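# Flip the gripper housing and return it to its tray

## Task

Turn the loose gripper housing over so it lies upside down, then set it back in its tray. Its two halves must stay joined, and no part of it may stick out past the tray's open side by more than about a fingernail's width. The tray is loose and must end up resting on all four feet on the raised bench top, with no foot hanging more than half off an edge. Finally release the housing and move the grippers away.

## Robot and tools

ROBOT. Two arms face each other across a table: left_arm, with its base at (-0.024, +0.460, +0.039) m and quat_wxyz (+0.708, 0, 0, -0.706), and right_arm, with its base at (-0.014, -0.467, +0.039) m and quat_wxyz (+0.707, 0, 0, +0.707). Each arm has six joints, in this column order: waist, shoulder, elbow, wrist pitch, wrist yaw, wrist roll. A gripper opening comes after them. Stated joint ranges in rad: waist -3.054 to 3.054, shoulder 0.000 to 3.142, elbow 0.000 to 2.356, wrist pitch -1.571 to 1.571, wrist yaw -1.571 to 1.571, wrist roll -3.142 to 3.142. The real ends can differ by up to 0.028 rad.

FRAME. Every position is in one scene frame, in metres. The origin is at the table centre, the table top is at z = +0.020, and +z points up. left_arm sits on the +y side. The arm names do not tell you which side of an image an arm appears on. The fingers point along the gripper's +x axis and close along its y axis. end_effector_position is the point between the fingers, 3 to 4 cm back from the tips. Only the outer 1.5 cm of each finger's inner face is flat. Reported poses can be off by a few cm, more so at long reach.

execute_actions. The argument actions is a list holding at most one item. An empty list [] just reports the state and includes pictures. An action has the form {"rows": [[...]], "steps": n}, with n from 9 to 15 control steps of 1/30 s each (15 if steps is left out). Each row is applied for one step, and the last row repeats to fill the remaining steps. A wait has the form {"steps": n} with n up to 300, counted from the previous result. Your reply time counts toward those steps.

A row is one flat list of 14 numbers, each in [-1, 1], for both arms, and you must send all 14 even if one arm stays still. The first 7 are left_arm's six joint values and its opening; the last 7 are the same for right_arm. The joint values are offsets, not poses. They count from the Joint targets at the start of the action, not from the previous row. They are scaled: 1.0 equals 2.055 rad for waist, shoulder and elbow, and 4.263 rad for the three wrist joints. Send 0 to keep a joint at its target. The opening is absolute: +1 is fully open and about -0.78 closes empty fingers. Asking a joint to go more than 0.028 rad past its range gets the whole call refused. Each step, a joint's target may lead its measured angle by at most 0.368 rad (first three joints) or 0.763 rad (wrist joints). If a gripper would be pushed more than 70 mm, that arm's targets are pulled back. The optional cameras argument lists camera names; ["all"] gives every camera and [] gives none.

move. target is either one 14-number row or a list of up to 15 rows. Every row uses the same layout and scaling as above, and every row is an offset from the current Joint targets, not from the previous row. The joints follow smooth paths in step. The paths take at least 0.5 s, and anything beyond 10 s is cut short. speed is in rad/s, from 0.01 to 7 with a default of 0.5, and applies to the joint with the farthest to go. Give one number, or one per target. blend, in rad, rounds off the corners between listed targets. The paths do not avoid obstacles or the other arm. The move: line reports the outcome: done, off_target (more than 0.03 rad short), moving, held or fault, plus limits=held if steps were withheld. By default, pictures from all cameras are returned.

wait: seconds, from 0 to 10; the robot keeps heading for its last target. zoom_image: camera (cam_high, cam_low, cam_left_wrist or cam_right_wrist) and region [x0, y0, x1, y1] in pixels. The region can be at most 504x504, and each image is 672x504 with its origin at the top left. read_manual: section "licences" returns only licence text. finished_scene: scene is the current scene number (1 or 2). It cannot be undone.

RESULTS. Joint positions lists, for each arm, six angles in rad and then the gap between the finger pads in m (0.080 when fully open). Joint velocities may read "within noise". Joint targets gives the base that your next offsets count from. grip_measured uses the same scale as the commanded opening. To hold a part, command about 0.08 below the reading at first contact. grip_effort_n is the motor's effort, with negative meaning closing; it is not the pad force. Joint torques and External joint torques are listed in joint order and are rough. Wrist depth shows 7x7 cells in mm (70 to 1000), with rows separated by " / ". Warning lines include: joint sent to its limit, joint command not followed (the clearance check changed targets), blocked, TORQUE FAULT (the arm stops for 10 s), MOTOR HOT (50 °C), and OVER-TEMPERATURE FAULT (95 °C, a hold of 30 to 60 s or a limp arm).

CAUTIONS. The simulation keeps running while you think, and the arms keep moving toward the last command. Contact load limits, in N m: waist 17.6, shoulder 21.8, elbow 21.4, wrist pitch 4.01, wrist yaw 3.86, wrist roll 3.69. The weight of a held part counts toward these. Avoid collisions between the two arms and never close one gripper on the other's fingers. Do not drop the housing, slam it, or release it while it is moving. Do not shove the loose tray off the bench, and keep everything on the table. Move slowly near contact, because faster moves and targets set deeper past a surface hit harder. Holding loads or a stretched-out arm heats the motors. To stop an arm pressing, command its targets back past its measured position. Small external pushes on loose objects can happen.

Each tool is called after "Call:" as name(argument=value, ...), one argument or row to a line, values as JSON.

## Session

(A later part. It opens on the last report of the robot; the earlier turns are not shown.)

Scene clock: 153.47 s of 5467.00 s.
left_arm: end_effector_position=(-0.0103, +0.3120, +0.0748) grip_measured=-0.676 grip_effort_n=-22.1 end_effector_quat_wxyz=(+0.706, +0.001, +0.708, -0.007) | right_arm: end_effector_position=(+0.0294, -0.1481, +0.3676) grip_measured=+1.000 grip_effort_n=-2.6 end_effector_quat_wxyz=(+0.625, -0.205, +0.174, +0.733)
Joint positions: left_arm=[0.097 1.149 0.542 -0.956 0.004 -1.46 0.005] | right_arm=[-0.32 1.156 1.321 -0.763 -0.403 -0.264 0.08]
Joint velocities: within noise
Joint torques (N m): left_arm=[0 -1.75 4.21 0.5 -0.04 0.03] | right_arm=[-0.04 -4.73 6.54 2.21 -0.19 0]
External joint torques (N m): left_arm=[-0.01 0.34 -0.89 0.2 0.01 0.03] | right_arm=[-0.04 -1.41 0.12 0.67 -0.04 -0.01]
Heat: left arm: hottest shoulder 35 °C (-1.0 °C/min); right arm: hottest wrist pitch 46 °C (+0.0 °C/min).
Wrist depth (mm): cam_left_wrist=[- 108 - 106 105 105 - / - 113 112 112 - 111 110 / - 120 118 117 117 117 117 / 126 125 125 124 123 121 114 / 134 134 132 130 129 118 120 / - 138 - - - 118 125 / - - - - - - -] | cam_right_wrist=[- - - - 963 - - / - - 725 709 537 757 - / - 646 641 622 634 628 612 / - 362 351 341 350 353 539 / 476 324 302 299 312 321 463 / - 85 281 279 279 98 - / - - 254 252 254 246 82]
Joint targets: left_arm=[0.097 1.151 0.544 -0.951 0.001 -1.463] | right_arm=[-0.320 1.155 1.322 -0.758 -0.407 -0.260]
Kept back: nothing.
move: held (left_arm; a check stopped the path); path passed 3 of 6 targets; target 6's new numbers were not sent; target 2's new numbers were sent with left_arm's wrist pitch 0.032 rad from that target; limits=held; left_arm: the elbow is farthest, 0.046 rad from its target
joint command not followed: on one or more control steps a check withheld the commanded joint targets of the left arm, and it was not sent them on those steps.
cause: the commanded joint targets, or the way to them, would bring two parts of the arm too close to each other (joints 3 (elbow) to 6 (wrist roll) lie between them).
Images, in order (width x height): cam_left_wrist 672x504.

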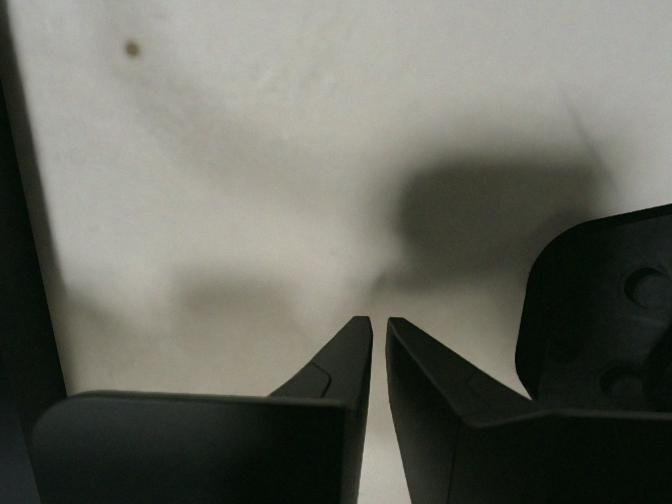

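Call:
move(
  target=[0,0.1187,0.3630,-0.0924,0,-0.3371,-0.308,0,0,0,0,0,0,1],
  speed=0.8,
  cameras=["cam_left_wrist"],
)

Call:
zoom_image(
  camera="cam_left_wrist",
  region=[200, 100, 500, 400],
)

Scene clock: 156.67 s of 5467.00 s.
left_arm: end_effector_position=(+0.0003, +0.2148, +0.2172) grip_measured=-0.312 grip_effort_n=13.3 end_effector_quat_wxyz=(-0.513, +0.493, -0.557, -0.428) | right_arm: end_effector_position=(+0.0294, -0.1481, +0.3676) grip_measured=+1.000 grip_effort_n=-2.6 end_effector_quat_wxyz=(+0.625, -0.205, +0.174, +0.733)
Joint positions: left_arm=[0.097 1.39 1.276 -1.346 -0.002 -2.892 0.021] | right_arm=[-0.32 1.156 1.321 -0.763 -0.403 -0.264 0.08]
Joint velocities: within noise
Joint torques (N m): left_arm=[0.01 -3.33 5.77 0.32 0 -0.12] | right_arm=[-0.05 -4.73 6.54 2.21 -0.19 -0.01]
External joint torques (N m): left_arm=[0.01 0.87 0.26 -0.09 0.01 -0.12] | right_arm=[-0.05 -1.34 0.02 0.64 -0.04 -0.01]
Heat: left arm: hottest shoulder 35 °C (-1.0 °C/min); right arm: hottest wrist pitch 46 °C (+0.0 °C/min).
Wrist depth (mm): cam_left_wrist=[229 228 228 230 - 224 230 / 241 242 239 236 241 - 240 / 259 258 254 240 257 259 - / 277 278 277 277 277 277 - / 299 297 293 294 293 297 299 / 317 - - 321 88 - 257 / - - - 351 - - -] | cam_right_wrist=[- - - 389 361 - - / - - 732 699 693 748 - / - 638 644 639 638 627 609 / - 362 349 341 349 354 535 / 477 327 302 299 312 319 461 / - 85 281 280 279 98 - / - - 254 252 252 247 82]
Joint targets: left_arm=[0.097 1.396 1.290 -1.344 0.001 -2.900] | right_arm=[-0.320 1.155 1.322 -0.758 -0.407 -0.260]
Kept back: nothing.
move: done
Images, in order (width x height): cam_left_wrist 672x504.

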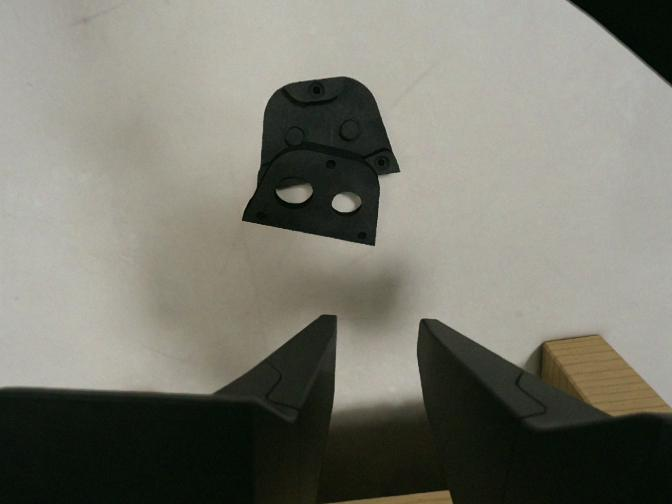

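Scaled by 1.680 from the camera's 672x504 image, which has a finer 960x720 frame.

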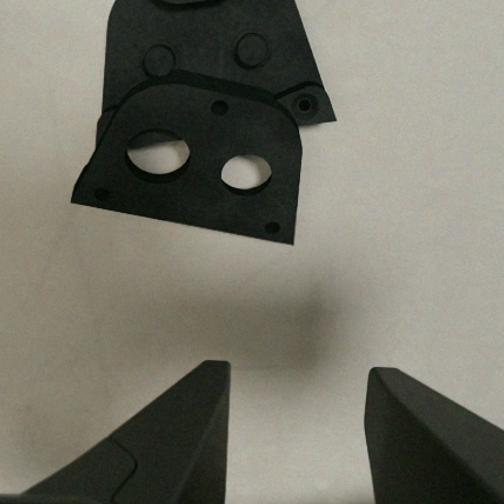

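Call:
move(
  target=[-0.0399,0.1747,-0.0740,0.0502,0,0.0293,-0.308,0,0,0,0,0,0,1],
  speed=0.35,
  cameras=["cam_left_wrist"],
)

Call:
zoom_image(
  camera="cam_left_wrist",
  region=[220, 160, 520, 420],
)

Scene clock: 162.03 s of 5467.00 s.
left_arm: end_effector_position=(-0.0189, +0.1935, +0.0973) grip_measured=-0.312 grip_effort_n=13.3 end_effector_quat_wxyz=(-0.609, +0.358, -0.544, -0.452) | right_arm: end_effector_position=(+0.0294, -0.1481, +0.3676) grip_measured=+1.000 grip_effort_n=-2.6 end_effector_quat_wxyz=(+0.625, -0.205, +0.174, +0.733)
Joint positions: left_arm=[0.017 1.749 1.144 -1.129 -0.002 -2.776 0.021] | right_arm=[-0.32 1.156 1.321 -0.763 -0.403 -0.264 0.08]
Joint velocities: within noise
Joint torques (N m): left_arm=[-0.21 -5.06 3.09 0.15 0 0.14] | right_arm=[-0.05 -4.74 6.55 2.21 -0.19 -0.01]
External joint torques (N m): left_arm=[-0.24 1.04 -1.71 0.18 0.02 0.15] | right_arm=[-0.02 -1.32 0.02 0.64 -0.04 -0.01]
Heat: left arm: hottest shoulder 35 °C (-1.0 °C/min); right arm: hottest wrist pitch 46 °C (+0.0 °C/min).
Wrist depth (mm): cam_left_wrist=[145 143 141 139 - - - / 149 147 144 134 133 - - / 153 150 147 134 133 141 - / 156 154 150 125 125 143 - / 160 159 155 131 133 147 145 / - 161 - 155 96 - 147 / - - - 160 156 - -] | cam_right_wrist=[- - - 313 962 - 996 / - - 732 326 693 745 - / - 643 642 344 490 627 617 / - 363 350 341 351 354 537 / 476 326 302 298 311 319 464 / - 85 280 280 280 98 - / - - 254 253 252 247 82]
Joint targets: left_arm=[0.015 1.755 1.138 -1.130 0.001 -2.775] | right_arm=[-0.320 1.155 1.322 -0.758 -0.407 -0.260]
Kept back: nothing.
move: done
Images, in order (width x height): cam_left_wrist 672x504.

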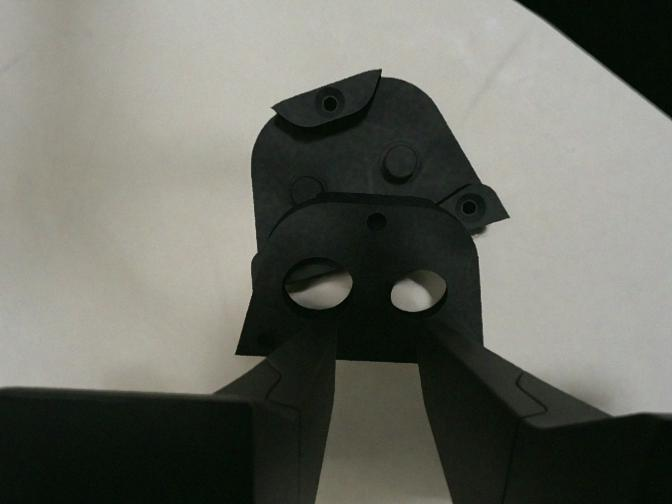

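Scaled by 1.680 from the camera's 672x504 image, which has a finer 960x720 frame.

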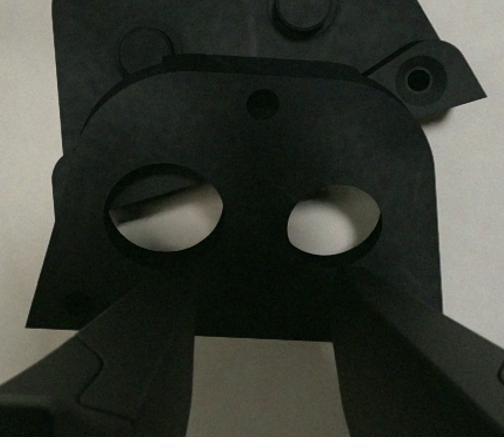

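Call:
move(
  target=[0.0054,-0.0165,-0.0248,0.0082,0,0.0150,-0.308,0,0,0,0,0,0,1],
  speed=0.1,
  cameras=["cam_left_wrist"],
)

Call:
zoom_image(
  camera="cam_left_wrist",
  region=[220, 180, 520, 420],
)

Scene clock: 165.23 s of 5467.00 s.
left_arm: end_effector_position=(-0.0177, +0.2004, +0.0899) grip_measured=-0.312 grip_effort_n=13.3 end_effector_quat_wxyz=(-0.619, +0.340, -0.558, -0.436) | right_arm: end_effector_position=(+0.0294, -0.1481, +0.3676) grip_measured=+1.000 grip_effort_n=-2.6 end_effector_quat_wxyz=(+0.625, -0.205, +0.174, +0.733)
Joint positions: left_arm=[0.022 1.734 1.095 -1.094 -0.002 -2.711 0.021] | right_arm=[-0.32 1.156 1.321 -0.763 -0.403 -0.264 0.08]
Joint velocities: within noise
Joint torques (N m): left_arm=[0.27 -6.91 2.95 0.17 -0.01 0.14] | right_arm=[-0.03 -4.73 6.55 2.21 -0.19 0]
External joint torques (N m): left_arm=[0.27 -1.02 -1.77 0.2 0.01 0.14] | right_arm=[-0.02 -1.3 0.01 0.64 -0.04 0]
Heat: left arm: hottest shoulder 35 °C (-1.0 °C/min); right arm: hottest wrist pitch 46 °C (+0.0 °C/min).
Wrist depth (mm): cam_left_wrist=[- 138 135 130 - - - / 143 139 137 122 131 - - / 146 143 140 129 127 133 - / 149 148 144 116 115 135 134 / 153 151 149 124 122 139 136 / - - - 148 97 - 139 / - - - 152 149 - -] | cam_right_wrist=[- - - 320 984 - 986 / - - 732 338 695 741 - / - 646 644 354 596 626 615 / - 364 350 342 349 354 534 / 477 326 303 300 313 320 463 / - 85 281 279 279 98 - / - - 254 253 252 247 82]
Joint targets: left_arm=[0.026 1.721 1.087 -1.095 0.001 -2.712] | right_arm=[-0.320 1.155 1.322 -0.758 -0.407 -0.260]
Kept back: nothing.
move: done
Images, in order (width x height): cam_left_wrist 672x504.

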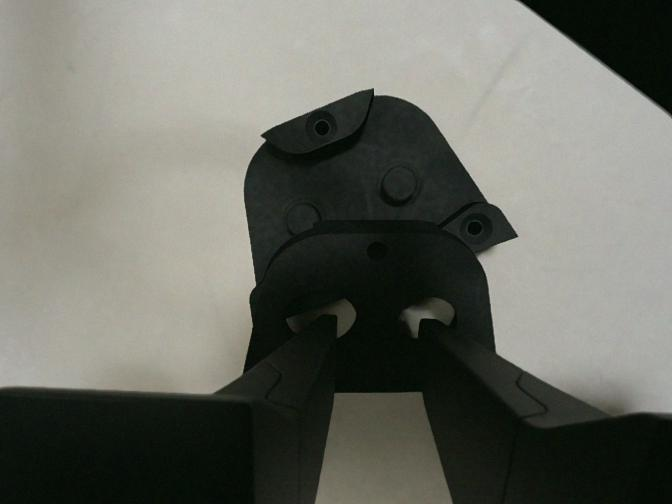

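Scaled by 1.680 from the camera's 672x504 image, which has a finer 960x720 frame.

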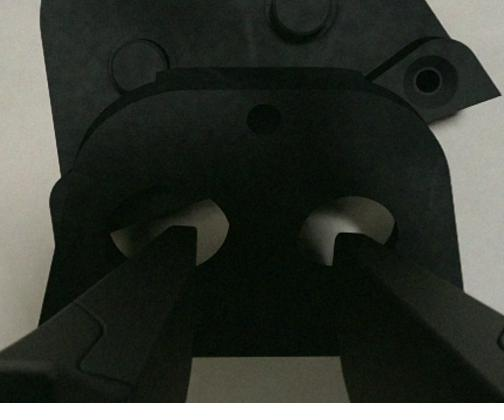

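Call:
move(
  target=[0.0007,0.0136,-0.0197,0.0127,0,0,-0.308,0,0,0,0,0,0,1],
  speed=0.08,
  cameras=["cam_left_wrist"],
)

Call:
zoom_image(
  camera="cam_left_wrist",
  region=[240, 220, 500, 420],
)

Scene clock: 169.27 s of 5467.00 s.
left_arm: end_effector_position=(-0.0174, +0.2023, +0.0782) grip_measured=-0.312 grip_effort_n=12.8 end_effector_quat_wxyz=(-0.618, +0.342, -0.559, -0.435) | right_arm: end_effector_position=(+0.0294, -0.1481, +0.3676) grip_measured=+1.000 grip_effort_n=-2.6 end_effector_quat_wxyz=(+0.625, -0.205, +0.174, +0.733)
Joint positions: left_arm=[0.024 1.741 1.054 -1.04 -0.002 -2.711 0.021] | right_arm=[-0.32 1.156 1.321 -0.763 -0.403 -0.264 0.08]
Joint velocities: within noise
Joint torques (N m): left_arm=[0.27 -4.7 2.89 0.17 -0.01 0.15] | right_arm=[-0.04 -4.73 6.52 2.21 -0.19 -0.01]
External joint torques (N m): left_arm=[0.26 1.15 -1.74 0.19 0.02 0.15] | right_arm=[-0.02 -1.34 0.04 0.66 -0.05 -0.01]
Heat: left arm: hottest shoulder 35 °C (-1.0 °C/min); right arm: hottest wrist pitch 46 °C (+0.0 °C/min).
Wrist depth (mm): cam_left_wrist=[- 125 123 120 - - - / - 128 126 109 115 - 116 / 133 131 127 118 115 122 - / 136 134 131 115 104 122 122 / - 139 117 106 - 128 124 / - 141 - 118 97 - 127 / - - - 138 138 - -] | cam_right_wrist=[- - - 320 989 - 995 / - - 725 358 687 746 - / - 645 645 350 592 632 612 / - 359 351 341 352 355 540 / 478 326 302 299 311 318 467 / - 85 280 280 278 98 - / - - 255 252 252 247 82]
Joint targets: left_arm=[0.027 1.749 1.047 -1.041 0.001 -2.712] | right_arm=[-0.320 1.155 1.322 -0.758 -0.407 -0.260]
Kept back: nothing.
move: done
Images, in order (width x height): cam_left_wrist 672x504.

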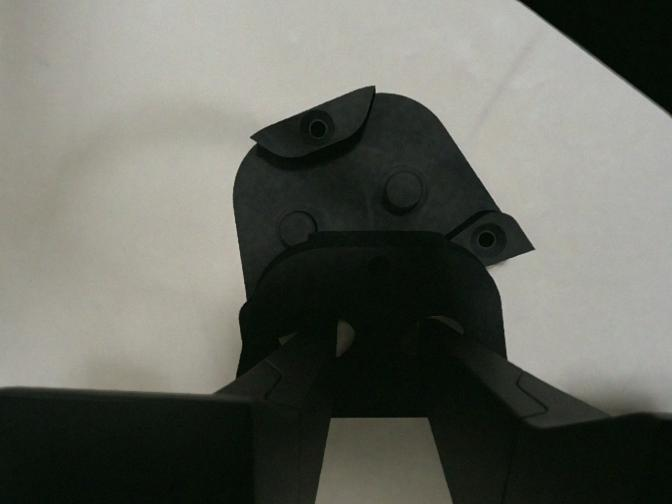

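Scaled by 1.938 from the camera's 672x504 image, which has a finer 960x720 frame.

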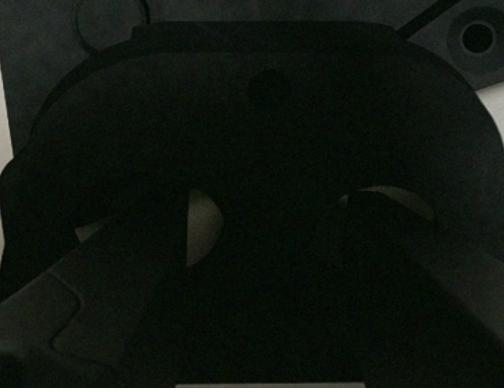

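Call:
move(
  target=[0,0.0018,-0.0093,0.0053,0,0,-0.308,0,0,0,0,0,0,1],
  speed=0.05,
  cameras=[],
)

Call:
move(
  target=[0,0,0,0,0,0,-0.42,0,0,0,0,0,0,1],
  cameras=["cam_left_wrist"],
)

Call:
zoom_image(
  camera="cam_left_wrist",
  region=[220, 200, 520, 440],
)

Scene clock: 171.20 s of 5467.00 s.
left_arm: end_effector_position=(-0.0183, +0.2036, +0.0750) grip_measured=-0.312 grip_effort_n=12.3 end_effector_quat_wxyz=(-0.616, +0.341, -0.560, -0.436) | right_arm: end_effector_position=(+0.0294, -0.1481, +0.3676) grip_measured=+1.000 grip_effort_n=-2.6 end_effector_quat_wxyz=(+0.625, -0.205, +0.174, +0.733)
Joint positions: left_arm=[0.024 1.742 1.041 -1.026 0.004 -2.711 0.021] | right_arm=[-0.32 1.156 1.321 -0.763 -0.403 -0.264 0.08]
Joint velocities: within noise
Joint torques (N m): left_arm=[0.24 -4.41 2.3 0.33 -0.02 0.14] | right_arm=[-0.05 -4.74 6.52 2.21 -0.19 -0.01]
External joint torques (N m): left_arm=[0.28 1.45 -2.26 0.37 0 0.14] | right_arm=[-0.04 -1.31 0.01 0.65 -0.04 -0.01]
Heat: left arm: hottest shoulder 35 °C (-1.0 °C/min); right arm: hottest wrist pitch 46 °C (+0.0 °C/min).
Wrist depth (mm): cam_left_wrist=[- 122 120 118 116 - - / - 126 123 110 113 - - / 131 129 119 116 113 119 - / 135 132 130 104 100 119 120 / 138 136 105 102 - 125 122 / - 139 - 115 96 - 125 / - - - 136 81 - -] | cam_right_wrist=[- - - 324 977 - - / - - 723 372 701 745 - / - 645 641 351 594 631 612 / - 360 349 342 351 354 538 / 474 324 303 298 312 320 462 / - 85 281 281 279 98 - / - - 253 252 253 247 82]
Joint targets: left_arm=[0.027 1.752 1.027 -1.019 0.001 -2.712] | right_arm=[-0.320 1.155 1.322 -0.758 -0.407 -0.260]
Kept back: nothing.
move: done
No camera images: "cameras" was empty.

Scene clock: 171.70 s of 5467.00 s.
left_arm: end_effector_position=(-0.0190, +0.2037, +0.0749) grip_measured=-0.415 grip_effort_n=-25.4 end_effector_quat_wxyz=(-0.615, +0.340, -0.561, -0.437) | right_arm: end_effector_position=(+0.0294, -0.1481, +0.3676) grip_measured=+1.000 grip_effort_n=-2.6 end_effector_quat_wxyz=(+0.625, -0.205, +0.174, +0.733)
Joint positions: left_arm=[0.024 1.742 1.041 -1.026 0.009 -2.711 0.016] | right_arm=[-0.32 1.156 1.321 -0.763 -0.403 -0.264 0.08]
Joint velocities: within noise
Joint torques (N m): left_arm=[0.24 -4.43 2.33 0.34 -0.14 0.13] | right_arm=[-0.04 -4.74 6.55 2.21 -0.19 0]
External joint torques (N m): left_arm=[0.25 1.48 -2.32 0.35 -0.13 0.13] | right_arm=[-0.05 -1.22 -0.06 0.63 -0.03 -0.01]
Heat: left arm: hottest shoulder 35 °C (-1.0 °C/min); right arm: hottest wrist pitch 46 °C (+0.0 °C/min).
Wrist depth (mm): cam_left_wrist=[- 123 120 117 - - - / - 126 123 118 117 - 114 / 131 129 118 115 111 119 - / 135 132 120 101 99 112 - / 139 137 108 103 - 125 123 / - 139 - 115 111 - 125 / - - - 137 - - -] | cam_right_wrist=[- - - 322 964 - 991 / - - 731 367 685 754 - / - 647 640 350 594 625 616 / - 360 352 341 349 355 542 / 477 325 303 299 314 319 464 / - 85 279 282 279 98 - / - - 254 253 252 247 82]
Joint targets: left_arm=[0.027 1.752 1.027 -1.019 0.001 -2.712] | right_arm=[-0.320 1.155 1.322 -0.758 -0.407 -0.260]
Kept back: nothing.
move: done
Images, in order (width x height): cam_left_wrist 672x504.

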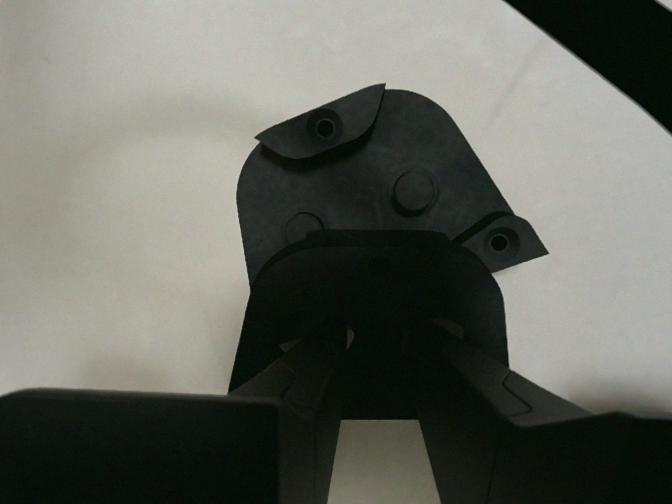

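Scaled by 1.680 from the camera's 672x504 image, which has a finer 960x720 frame.

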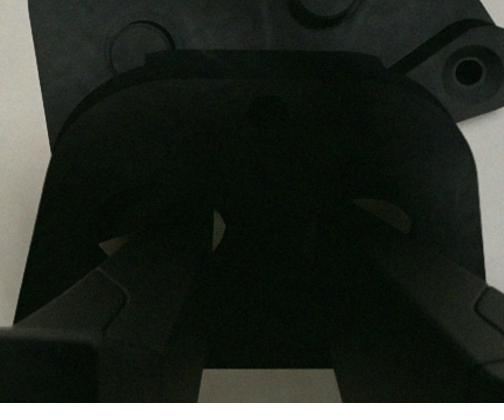

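Call:
move(
  target=[0,0,0,0,0,0,-0.50,0,0,0,0,0,0,1],
  cameras=[],
)

Call:
move(
  target=[0,0,0,0,0,0,-0.58,0,0,0,0,0,0,1],
  cameras=["cam_left_wrist"],
)

Call:
zoom_image(
  camera="cam_left_wrist",
  region=[220, 200, 520, 440],
)

Scene clock: 172.97 s of 5467.00 s.
left_arm: end_effector_position=(-0.0195, +0.2037, +0.0749) grip_measured=-0.490 grip_effort_n=-49.1 end_effector_quat_wxyz=(-0.614, +0.339, -0.562, -0.438) | right_arm: end_effector_position=(+0.0294, -0.1481, +0.3676) grip_measured=+1.000 grip_effort_n=-3.0 end_effector_quat_wxyz=(+0.625, -0.205, +0.174, +0.733)
Joint positions: left_arm=[0.024 1.742 1.041 -1.026 0.012 -2.711 0.013] | right_arm=[-0.32 1.156 1.321 -0.763 -0.403 -0.264 0.08]
Joint velocities: within noise
Joint torques (N m): left_arm=[0.28 -4.42 2.32 0.34 -0.25 0.13] | right_arm=[-0.03 -4.73 6.54 2.21 -0.19 0]
External joint torques (N m): left_arm=[0.28 1.42 -2.3 0.36 -0.23 0.13] | right_arm=[-0.04 -1.26 0.02 0.66 -0.03 -0.01]
Heat: left arm: hottest shoulder 35 °C (-1.0 °C/min); right arm: hottest wrist pitch 46 °C (+0.0 °C/min).
Wrist depth (mm): cam_left_wrist=[- 123 120 118 - - - / - 126 124 107 - - 114 / 132 129 117 113 110 118 - / 136 132 130 100 99 106 - / 139 137 109 102 - 125 123 / - - - 116 94 - 125 / - - - 137 - - -] | cam_right_wrist=[- - - 322 984 - - / - - 727 362 690 733 - / - 648 641 352 588 627 613 / - 361 350 341 350 356 539 / 472 325 303 298 313 319 462 / - 85 280 281 280 98 - / - - 254 254 251 247 82]
Joint targets: left_arm=[0.027 1.752 1.027 -1.019 0.001 -2.712] | right_arm=[-0.320 1.155 1.322 -0.758 -0.407 -0.260]
Kept back: nothing.
move: done
No camera images: "cameras" was empty.

Scene clock: 173.47 s of 5467.00 s.
left_arm: end_effector_position=(-0.0195, +0.2037, +0.0749) grip_measured=-0.543 grip_effort_n=-83.5 end_effector_quat_wxyz=(-0.614, +0.339, -0.562, -0.438) | right_arm: end_effector_position=(+0.0294, -0.1481, +0.3676) grip_measured=+1.000 grip_effort_n=-2.6 end_effector_quat_wxyz=(+0.625, -0.205, +0.174, +0.733)
Joint positions: left_arm=[0.024 1.742 1.041 -1.026 0.012 -2.711 0.011] | right_arm=[-0.32 1.156 1.321 -0.763 -0.403 -0.264 0.08]
Joint velocities: within noise
Joint torques (N m): left_arm=[0.27 -4.42 2.33 0.34 -0.26 0.13] | right_arm=[-0.03 -4.74 6.54 2.21 -0.19 -0.01]
External joint torques (N m): left_arm=[0.27 1.41 -2.25 0.37 -0.25 0.13] | right_arm=[-0.03 -1.28 -0.01 0.65 -0.03 -0.01]
Heat: left arm: hottest shoulder 35 °C (+0.0 °C/min); right arm: hottest wrist pitch 46 °C (+0.0 °C/min).
Wrist depth (mm): cam_left_wrist=[- 123 120 118 - - - / - 126 124 102 - - 114 / 132 129 117 114 111 112 - / 136 133 130 100 99 106 - / - 137 109 104 - 124 123 / - 141 - 116 103 - 125 / - - - 137 - - -] | cam_right_wrist=[- - - 324 973 - 997 / - - 734 363 687 741 - / - 652 644 349 598 630 614 / - 360 350 340 350 355 536 / 472 325 304 300 311 319 463 / - 85 280 279 279 98 - / - - 254 253 252 247 82]
Joint targets: left_arm=[0.027 1.752 1.027 -1.019 0.001 -2.712] | right_arm=[-0.320 1.155 1.322 -0.758 -0.407 -0.260]
Kept back: nothing.
move: done
Images, in order (width x height): cam_left_wrist 672x504.

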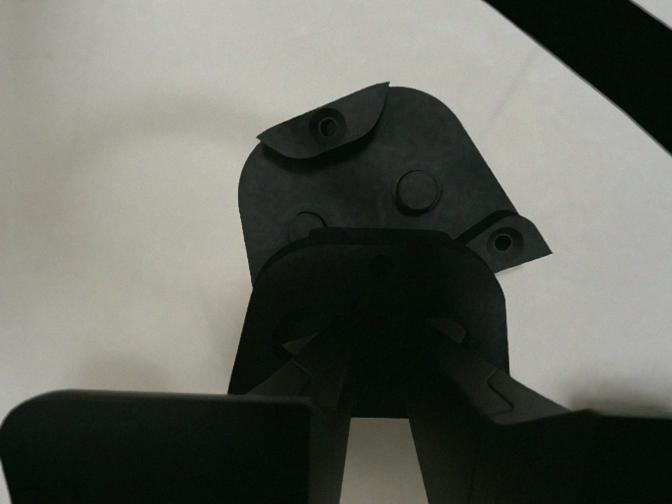

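Scaled by 1.680 from the camera's 672x504 image, which has a finer 960x720 frame.

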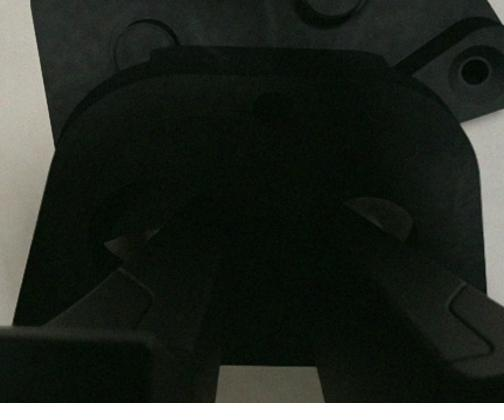

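Call:
move(
  target=[
    [0,-0.0307,0.0467,-0.0277,0,0,-0.60,0,0,0,0,0,0,1],
    [0.0086,-0.2793,-0.1781,0.0474,0,-0.0920,-0.60,0,0,0,0,0,0,1],
  ],
  speed=[0.12,0.35],
  cameras=["cam_left_wrist"],
)

Call:
zoom_image(
  camera="cam_left_wrist",
  region=[200, 120, 530, 440],
)

Scene clock: 180.20 s of 5467.00 s.
left_arm: end_effector_position=(-0.0151, +0.2473, +0.1058) grip_measured=-0.543 grip_effort_n=-83.5 end_effector_quat_wxyz=(-0.443, +0.556, -0.552, -0.437) | right_arm: end_effector_position=(+0.0294, -0.1481, +0.3676) grip_measured=+1.000 grip_effort_n=-3.0 end_effector_quat_wxyz=(+0.625, -0.205, +0.174, +0.733)
Joint positions: left_arm=[0.042 1.187 0.67 -0.824 0 -3.096 0.011] | right_arm=[-0.32 1.156 1.321 -0.763 -0.403 -0.264 0.08]
Joint velocities: within noise
Joint torques (N m): left_arm=[0.28 -3.57 3.65 0.88 -0.06 -0.12] | right_arm=[-0.04 -4.73 6.52 2.22 -0.19 0]
External joint torques (N m): left_arm=[0.27 -0.77 -1.87 0.3 -0.06 -0.12] | right_arm=[-0.06 -1.24 -0.07 0.64 -0.03 -0.01]
Heat: left arm: hottest shoulder 36 °C (+1.0 °C/min); right arm: hottest wrist pitch 46 °C (+0.0 °C/min).
Wrist depth (mm): cam_left_wrist=[- 121 121 123 - 122 - / 132 134 133 132 - - 131 / 147 143 143 135 137 - 138 / 158 158 154 99 101 154 - / 175 175 110 104 - 171 - / - 191 - 114 102 - - / - - - 220 - - -] | cam_right_wrist=[- - - - 975 - - / - - 730 514 497 746 - / - 647 643 614 634 626 616 / - 360 349 341 349 353 536 / 476 325 303 298 313 320 463 / - 85 279 279 280 98 - / - - 254 253 253 247 82]
Joint targets: left_arm=[0.045 1.178 0.661 -0.817 0.001 -3.104] | right_arm=[-0.320 1.155 1.322 -0.758 -0.407 -0.260]
Kept back: nothing.
move: done
Images, in order (width x height): cam_left_wrist 672x504.

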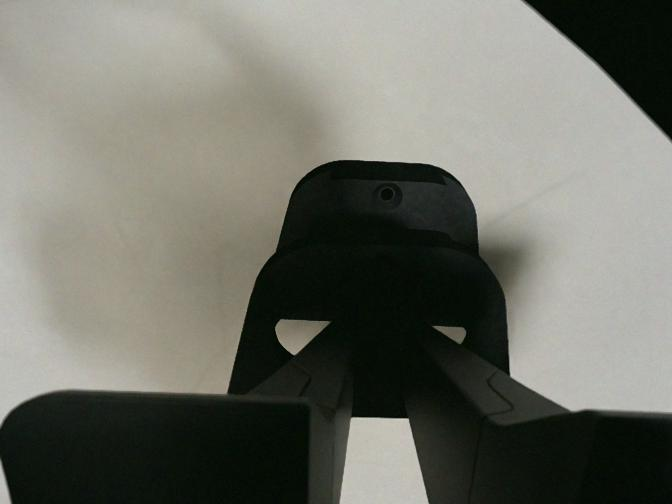

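Scaled by 1.527 from the camera's 672x504 image, which has a finer 960x720 frame.

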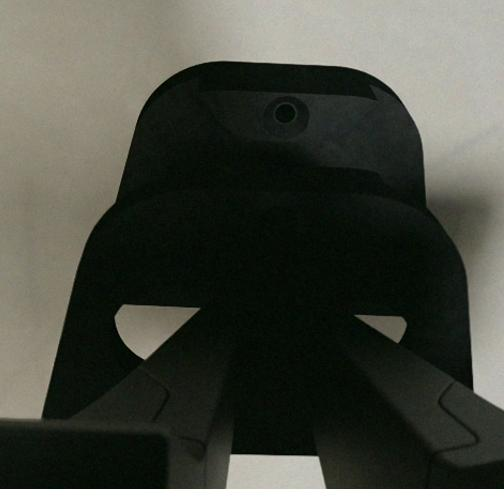

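Call:
zoom_image(
  camera="cam_left_wrist",
  region=[330, 360, 430, 440],
)

Call:
zoom_image(
  camera="cam_left_wrist",
  region=[260, 140, 500, 380],
)

Scaled by 5.040 from the camera's 672x504 image, which has a finer 960x720 frame.

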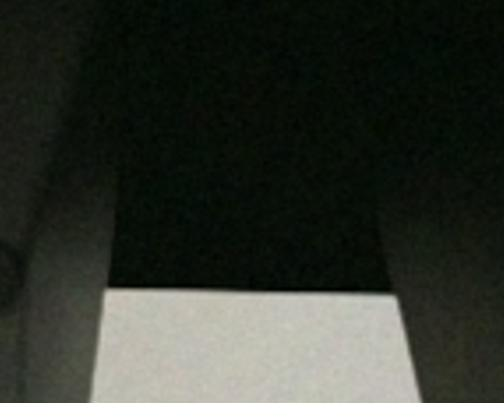

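Scaled by 2.100 from the camera's 672x504 image, which has a finer 960x720 frame.

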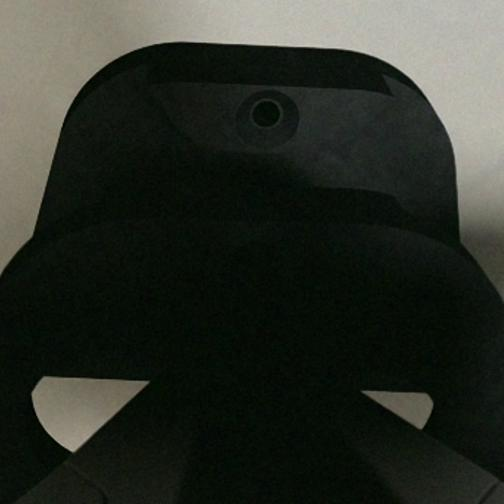

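Call:
move(
  target=[0.0073,0.0311,-0.0336,0.0277,0,0.0099,-0.60,0,0,0,0,0,0,1],
  speed=0.1,
  cameras=["cam_left_wrist"],
)

Call:
zoom_image(
  camera="cam_left_wrist",
  region=[220, 140, 520, 440],
)

Scene clock: 190.97 s of 5467.00 s.
left_arm: end_effector_position=(-0.0120, +0.2450, +0.0831) grip_measured=-0.543 grip_effort_n=-83.5 end_effector_quat_wxyz=(-0.449, +0.552, -0.556, -0.430) | right_arm: end_effector_position=(+0.0294, -0.1481, +0.3676) grip_measured=+1.000 grip_effort_n=-2.6 end_effector_quat_wxyz=(+0.625, -0.205, +0.174, +0.733)
Joint positions: left_arm=[0.056 1.235 0.603 -0.709 0.001 -3.061 0.011] | right_arm=[-0.32 1.156 1.321 -0.763 -0.403 -0.264 0.08]
Joint velocities: within noise
Joint torques (N m): left_arm=[0.31 -1.94 3.27 1.06 -0.06 0.15] | right_arm=[-0.04 -4.73 6.54 2.21 -0.19 -0.01]
External joint torques (N m): left_arm=[0.31 1.01 -2.12 0.45 -0.06 0.15] | right_arm=[-0.03 -1.22 -0.05 0.63 -0.04 -0.01]
Heat: left arm: hottest shoulder 35 °C (+0.0 °C/min); right arm: hottest wrist pitch 46 °C (+0.0 °C/min).
Wrist depth (mm): cam_left_wrist=[- 101 99 102 - 101 - / - 110 109 109 109 - - / - 121 121 114 116 - 117 / 131 128 128 100 98 129 - / 146 146 105 104 - 143 - / - - - 114 102 - - / - - - - - - -] | cam_right_wrist=[- - - - 970 - - / - - 734 527 696 742 - / - 647 640 621 608 628 612 / - 362 349 342 350 353 538 / 479 324 304 297 312 318 463 / - 85 280 280 279 98 - / - - 254 253 252 246 82]
Joint targets: left_arm=[0.060 1.242 0.592 -0.699 0.001 -3.062] | right_arm=[-0.320 1.155 1.322 -0.758 -0.407 -0.260]
Kept back: nothing.
move: done
Images, in order (width x height): cam_left_wrist 672x504.

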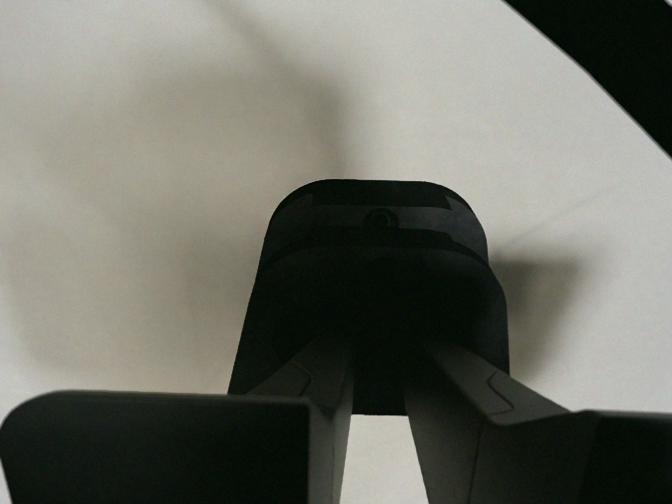

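Scaled by 1.680 from the camera's 672x504 image, which has a finer 960x720 frame.

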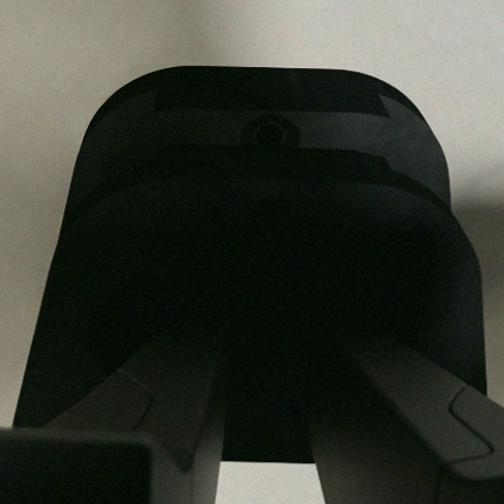

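Call:
zoom_image(
  camera="cam_left_wrist",
  region=[260, 170, 500, 270],
)

Call:
zoom_image(
  camera="cam_left_wrist",
  region=[330, 380, 430, 440],
)

Scaled by 2.100 from the camera's 672x504 image, which has a finer 960x720 frame.

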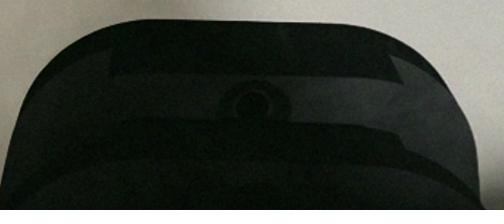

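Scaled by 5.040 from the camera's 672x504 image, which has a finer 960x720 frame.

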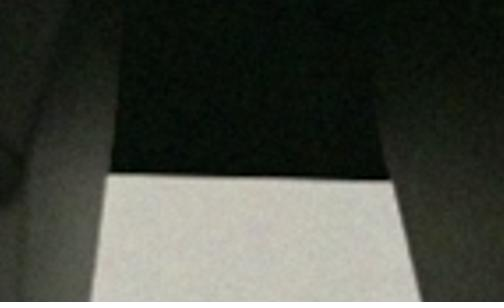

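Call:
move(
  target=[0.0029,0.0039,-0.0114,0.0074,0,0.0014,-0.60,0,0,0,0,0,0,1],
  speed=0.05,
  cameras=["cam_left_wrist"],
)

Call:
zoom_image(
  camera="cam_left_wrist",
  region=[230, 160, 530, 440],
)

Scene clock: 196.53 s of 5467.00 s.
left_arm: end_effector_position=(-0.0119, +0.2437, +0.0804) grip_measured=-0.543 grip_effort_n=-83.5 end_effector_quat_wxyz=(-0.445, +0.553, -0.560, -0.427) | right_arm: end_effector_position=(+0.0294, -0.1481, +0.3676) grip_measured=+1.000 grip_effort_n=-2.6 end_effector_quat_wxyz=(+0.625, -0.205, +0.174, +0.733)
Joint positions: left_arm=[0.061 1.236 0.59 -0.683 0.007 -3.055 0.011] | right_arm=[-0.32 1.156 1.321 -0.763 -0.403 -0.264 0.08]
Joint velocities: within noise
Joint torques (N m): left_arm=[0.44 -1.19 2.25 1.46 -0.05 0.14] | right_arm=[-0.04 -4.72 6.54 2.22 -0.19 -0.01]
External joint torques (N m): left_arm=[0.45 1.74 -3.1 0.84 -0.06 0.14] | right_arm=[-0.05 -1.31 0.03 0.65 -0.03 -0.01]
Heat: left arm: hottest shoulder 35 °C (+0.0 °C/min); right arm: hottest wrist pitch 46 °C (+0.0 °C/min).
Wrist depth (mm): cam_left_wrist=[- 100 99 100 - 99 - / - 108 107 107 107 - 107 / - 120 115 113 114 - 115 / 130 127 126 99 98 128 - / 142 144 108 103 - 141 - / - - - 116 102 - - / - - - - - - -] | cam_right_wrist=[- - - - 971 - 993 / - - 726 527 691 739 - / - 642 639 616 614 626 610 / - 362 351 341 348 354 538 / 474 324 303 299 312 318 465 / - 85 280 279 280 98 - / - - 254 252 252 247 82]
Joint targets: left_arm=[0.066 1.250 0.569 -0.667 0.001 -3.056] | right_arm=[-0.320 1.155 1.322 -0.758 -0.407 -0.260]
Kept back: nothing.
move: done
Images, in order (width x height): cam_left_wrist 672x504.

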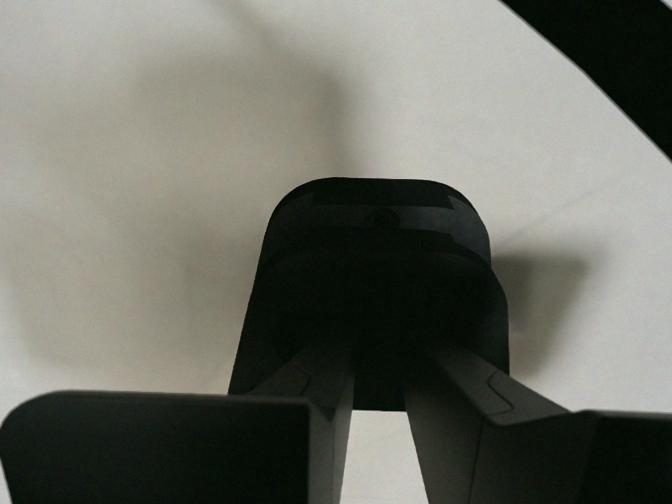

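Scaled by 1.680 from the camera's 672x504 image, which has a finer 960x720 frame.

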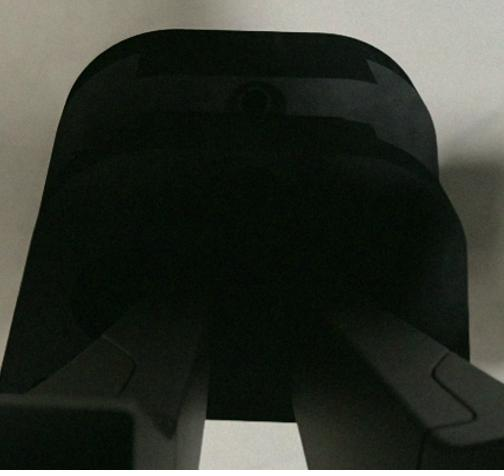

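Call:
move(
  target=[
    [0,0.0185,0.0423,-0.0202,0,0,-0.60,0,0,0,0,0,0,1],
    [0,0.0229,0.0287,-0.0145,0,0,-0.60,0,0,0,0,0,0,1],
  ],
  speed=[0.08,0.04],
  cameras=["cam_left_wrist"],
)

Call:
zoom_image(
  camera="cam_left_wrist",
  region=[230, 160, 530, 440],
)

Scene clock: 201.10 s of 5467.00 s.
left_arm: end_effector_position=(-0.0110, +0.2428, +0.0821) grip_measured=-0.545 grip_effort_n=-83.5 end_effector_quat_wxyz=(-0.460, +0.541, -0.547, -0.443) | right_arm: end_effector_position=(+0.0294, -0.1481, +0.3676) grip_measured=+1.000 grip_effort_n=-2.6 end_effector_quat_wxyz=(+0.625, -0.205, +0.174, +0.733)
Joint positions: left_arm=[0.062 1.287 0.641 -0.74 0.004 -3.055 0.01] | right_arm=[-0.32 1.156 1.321 -0.763 -0.403 -0.264 0.08]
Joint velocities: within noise
Joint torques (N m): left_arm=[0.29 -1.83 2.9 1.04 -0.06 0.13] | right_arm=[-0.03 -4.74 6.54 2.21 -0.19 0]
External joint torques (N m): left_arm=[0.31 1.36 -2.36 0.51 -0.06 0.14] | right_arm=[-0.02 -1.3 0 0.64 -0.04 -0.01]
Heat: left arm: hottest shoulder 35 °C (+0.0 °C/min); right arm: hottest wrist pitch 46 °C (+0.0 °C/min).
Wrist depth (mm): cam_left_wrist=[- 103 - 104 - 103 - / - 111 111 110 - - 111 / - 122 121 115 117 - 117 / 131 129 128 99 98 129 - / 144 144 107 104 - 141 - / - - - 115 102 - - / - - - - - - -] | cam_right_wrist=[- - - - 970 - 985 / - - 732 521 692 744 - / - 650 644 604 597 632 612 / - 360 349 342 350 355 542 / 478 325 302 299 313 318 463 / - 85 282 281 279 98 - / - - 254 252 251 246 82]
Joint targets: left_arm=[0.066 1.297 0.628 -0.729 0.001 -3.056] | right_arm=[-0.320 1.155 1.322 -0.758 -0.407 -0.260]
Kept back: nothing.
move: done
Images, in order (width x height): cam_left_wrist 672x504.

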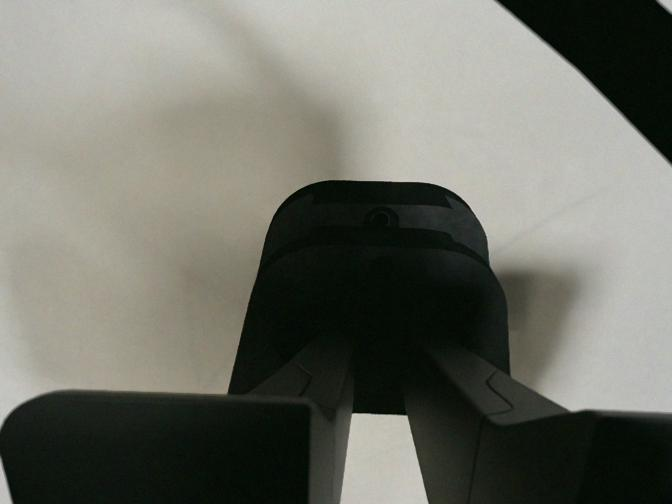

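Scaled by 1.680 from the camera's 672x504 image, which has a finer 960x720 frame.

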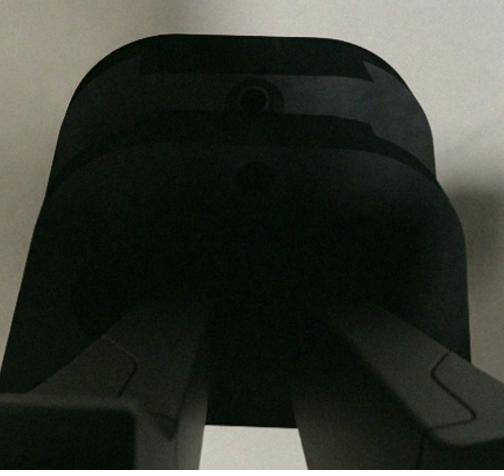

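Call:
move(
  target=[0,-0.0238,-0.0024,-0.0061,0,0,-0.60,0,0,0,0,0,0,1],
  speed=0.06,
  cameras=["cam_left_wrist"],
)

Call:
zoom_image(
  camera="cam_left_wrist",
  region=[230, 160, 530, 440],
)

Scene clock: 205.57 s of 5467.00 s.
left_arm: end_effector_position=(-0.0105, +0.2477, +0.0843) grip_measured=-0.546 grip_effort_n=-83.5 end_effector_quat_wxyz=(-0.460, +0.543, -0.546, -0.442) | right_arm: end_effector_position=(+0.0294, -0.1481, +0.3676) grip_measured=+1.000 grip_effort_n=-2.6 end_effector_quat_wxyz=(+0.625, -0.205, +0.174, +0.733)
Joint positions: left_arm=[0.063 1.258 0.631 -0.755 0 -3.055 0.01] | right_arm=[-0.32 1.156 1.321 -0.763 -0.403 -0.264 0.08]
Joint velocities: within noise
Joint torques (N m): left_arm=[0.26 -3.82 3.45 0.44 -0.05 0.14] | right_arm=[-0.05 -4.74 6.54 2.21 -0.19 0]
External joint torques (N m): left_arm=[0.27 -0.79 -1.85 -0.09 -0.06 0.14] | right_arm=[-0.05 -1.28 0.01 0.66 -0.03 -0.01]
Heat: left arm: hottest shoulder 34 °C (-1.0 °C/min); right arm: hottest wrist pitch 46 °C (+0.0 °C/min).
Wrist depth (mm): cam_left_wrist=[- 106 - 105 - 105 - / - 112 112 111 - - 112 / - 123 123 117 118 - 117 / 132 130 130 99 98 130 - / 145 145 109 104 - 143 - / - - - 115 102 - - / - - - - - - -] | cam_right_wrist=[- - - - 969 996 984 / - - 733 529 510 741 - / - 642 641 623 609 627 615 / - 361 349 340 350 356 542 / 477 326 302 299 311 318 461 / - 85 281 279 279 98 - / - - 253 253 252 247 82]
Joint targets: left_arm=[0.066 1.248 0.623 -0.755 0.001 -3.056] | right_arm=[-0.320 1.155 1.322 -0.758 -0.407 -0.260]
Kept back: nothing.
move: done
Images, in order (width x height): cam_left_wrist 672x504.

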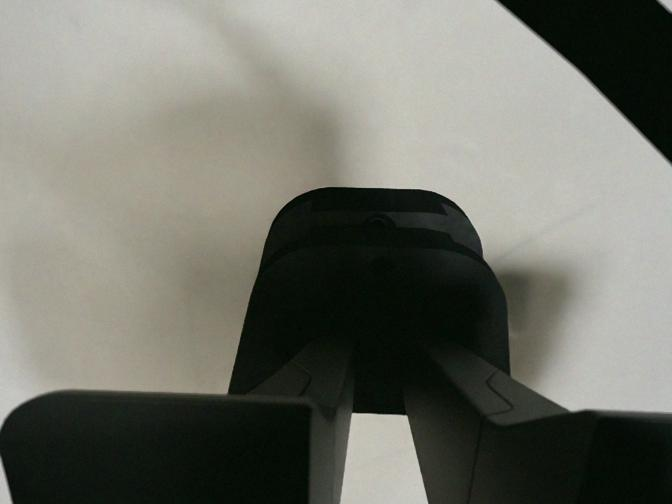

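Scaled by 1.680 from the camera's 672x504 image, which has a finer 960x720 frame.

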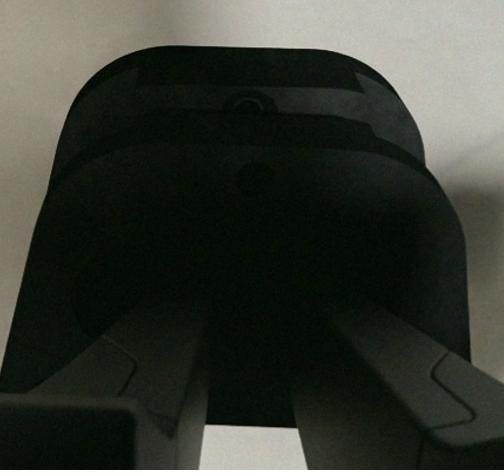

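Call:
move(
  target=[
    [0.0006,-0.0056,-0.0036,-0.0009,0,0,-0.60,0,0,0,0,0,0,1],
    [0.0006,0.0092,-0.0136,0.0084,0,0,-0.60,0,0,0,0,0,0,1],
  ],
  speed=[0.05,0.04],
  cameras=["cam_left_wrist"],
)

Call:
zoom_image(
  camera="cam_left_wrist",
  region=[230, 160, 530, 440],
)

Scene clock: 210.27 s of 5467.00 s.
left_arm: end_effector_position=(-0.0104, +0.2489, +0.0800) grip_measured=-0.546 grip_effort_n=-83.5 end_effector_quat_wxyz=(-0.458, +0.545, -0.547, -0.440) | right_arm: end_effector_position=(+0.0294, -0.1481, +0.3676) grip_measured=+1.000 grip_effort_n=-2.6 end_effector_quat_wxyz=(+0.625, -0.205, +0.174, +0.733)
Joint positions: left_arm=[0.064 1.255 0.609 -0.73 0 -3.055 0.01] | right_arm=[-0.32 1.156 1.321 -0.763 -0.403 -0.264 0.08]
Joint velocities: within noise
Joint torques (N m): left_arm=[0.27 -1.48 2.79 1.1 -0.05 0.14] | right_arm=[-0.04 -4.74 6.54 2.22 -0.19 -0.01]
External joint torques (N m): left_arm=[0.28 1.5 -2.49 0.55 -0.05 0.14] | right_arm=[-0.05 -1.38 0.1 0.68 -0.03 -0.01]
Heat: left arm: hottest shoulder 34 °C (-1.0 °C/min); right arm: hottest wrist pitch 46 °C (+0.0 °C/min).
Wrist depth (mm): cam_left_wrist=[- 101 99 102 - 101 - / - 108 108 108 109 - - / - 119 116 114 116 - 116 / 128 126 126 99 98 127 - / - 141 109 104 - 142 - / - 150 - 115 102 - - / - - - 174 - - -] | cam_right_wrist=[- - - - 974 - 997 / - - 729 533 675 744 - / - 643 641 616 610 628 609 / - 361 352 340 349 353 541 / 478 326 303 298 314 318 463 / - 85 281 280 278 98 - / - - 253 252 252 247 82]
Joint targets: left_arm=[0.067 1.267 0.595 -0.719 0.001 -3.056] | right_arm=[-0.320 1.155 1.322 -0.758 -0.407 -0.260]
Kept back: nothing.
move: done
Images, in order (width x height): cam_left_wrist 672x504.

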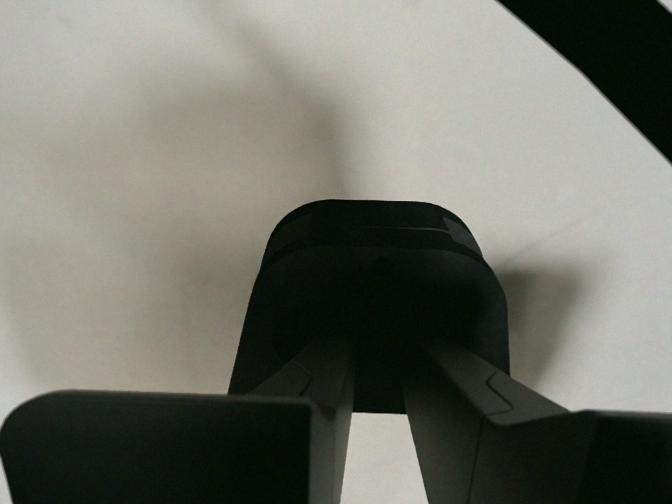

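Scaled by 1.680 from the camera's 672x504 image, which has a finer 960x720 frame.

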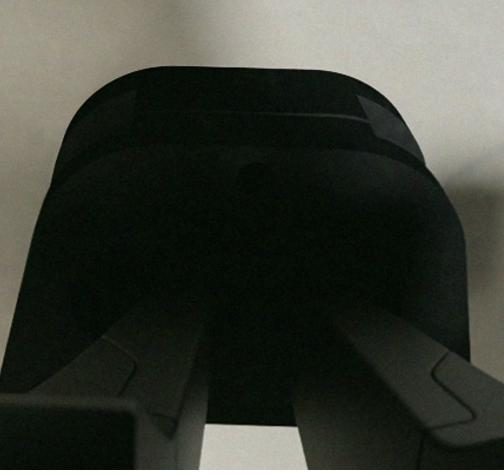

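Call:
move(
  target=[
    [0,0,0,0,0,0,-0.46,0,0,0,0,0,0,1],
    [0,0,0,0,0,0,-0.36,0,0,0,0,0,0,1],
    [0,-0.0535,0.0681,-0.0518,0,0,-0.36,0,0,0,0,0,0,1],
  ],
  speed=[0.1,0.1,0.15],
  cameras=["cam_left_wrist"],
)

Call:
zoom_image(
  camera="cam_left_wrist",
  region=[230, 160, 530, 440],
)

Scene clock: 214.57 s of 5467.00 s.
left_arm: end_effector_position=(-0.0106, +0.2578, +0.1196) grip_measured=-0.364 grip_effort_n=12.8 end_effector_quat_wxyz=(-0.461, +0.543, -0.545, -0.443) | right_arm: end_effector_position=(+0.0294, -0.1481, +0.3676) grip_measured=+1.000 grip_effort_n=-2.6 end_effector_quat_wxyz=(+0.625, -0.205, +0.174, +0.733)
Joint positions: left_arm=[0.064 1.165 0.721 -0.941 -0.002 -3.055 0.019] | right_arm=[-0.32 1.156 1.321 -0.763 -0.403 -0.264 0.08]
Joint velocities: within noise
Joint torques (N m): left_arm=[0.24 -3.41 5.78 0.44 -0.02 0.12] | right_arm=[-0.04 -4.73 6.53 2.21 -0.19 0]
External joint torques (N m): left_arm=[0.25 -0.75 0.2 -0.1 -0.02 0.12] | right_arm=[-0.06 -1.37 0.06 0.67 -0.04 -0.01]
Heat: left arm: hottest shoulder 34 °C (-1.0 °C/min); right arm: hottest wrist pitch 46 °C (+0.0 °C/min).
Wrist depth (mm): cam_left_wrist=[- 136 136 136 - 135 - / 149 147 146 146 146 - 147 / 162 159 156 152 152 160 - / 173 172 169 156 145 171 - / 190 190 185 151 151 187 189 / - 201 - 207 93 - 206 / - - - 232 - - -] | cam_right_wrist=[- - - - 972 998 1000 / - - 723 516 490 745 - / - 646 641 620 630 632 611 / - 362 351 342 350 353 541 / 476 325 303 300 313 317 465 / - 85 280 281 279 98 - / - - 254 252 252 247 82]
Joint targets: left_arm=[0.067 1.157 0.735 -0.940 0.001 -3.056] | right_arm=[-0.320 1.155 1.322 -0.758 -0.407 -0.260]
Kept back: nothing.
move: done
Images, in order (width x height): cam_left_wrist 672x504.

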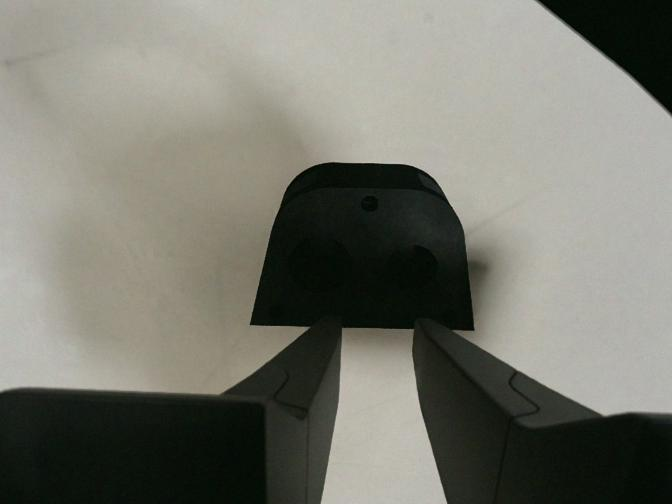

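Scaled by 1.680 from the camera's 672x504 image, which has a finer 960x720 frame.

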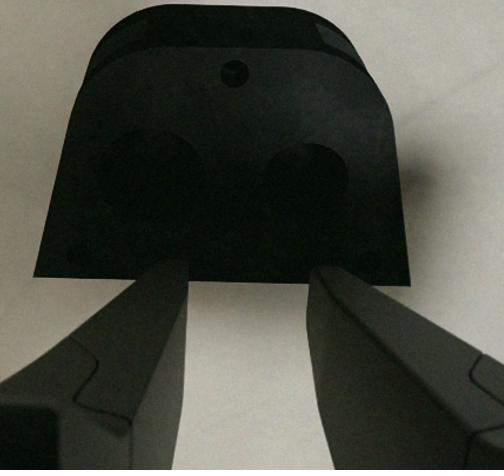

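Call:
zoom_image(
  camera="cam_left_wrist",
  region=[270, 155, 390, 225],
)

Call:
zoom_image(
  camera="cam_left_wrist",
  region=[380, 155, 500, 345],
)

Scaled by 4.200 from the camera's 672x504 image, which has a finer 960x720 frame.

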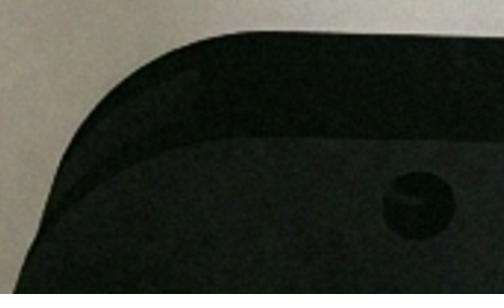

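Scaled by 2.653 from the camera's 672x504 image, which has a finer 960x720 frame.

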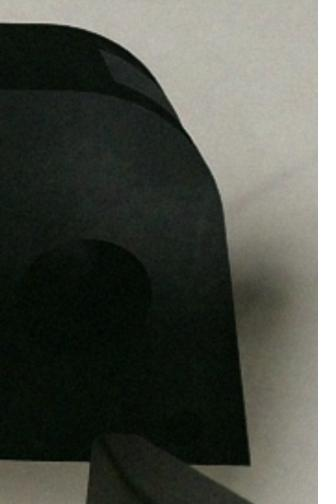

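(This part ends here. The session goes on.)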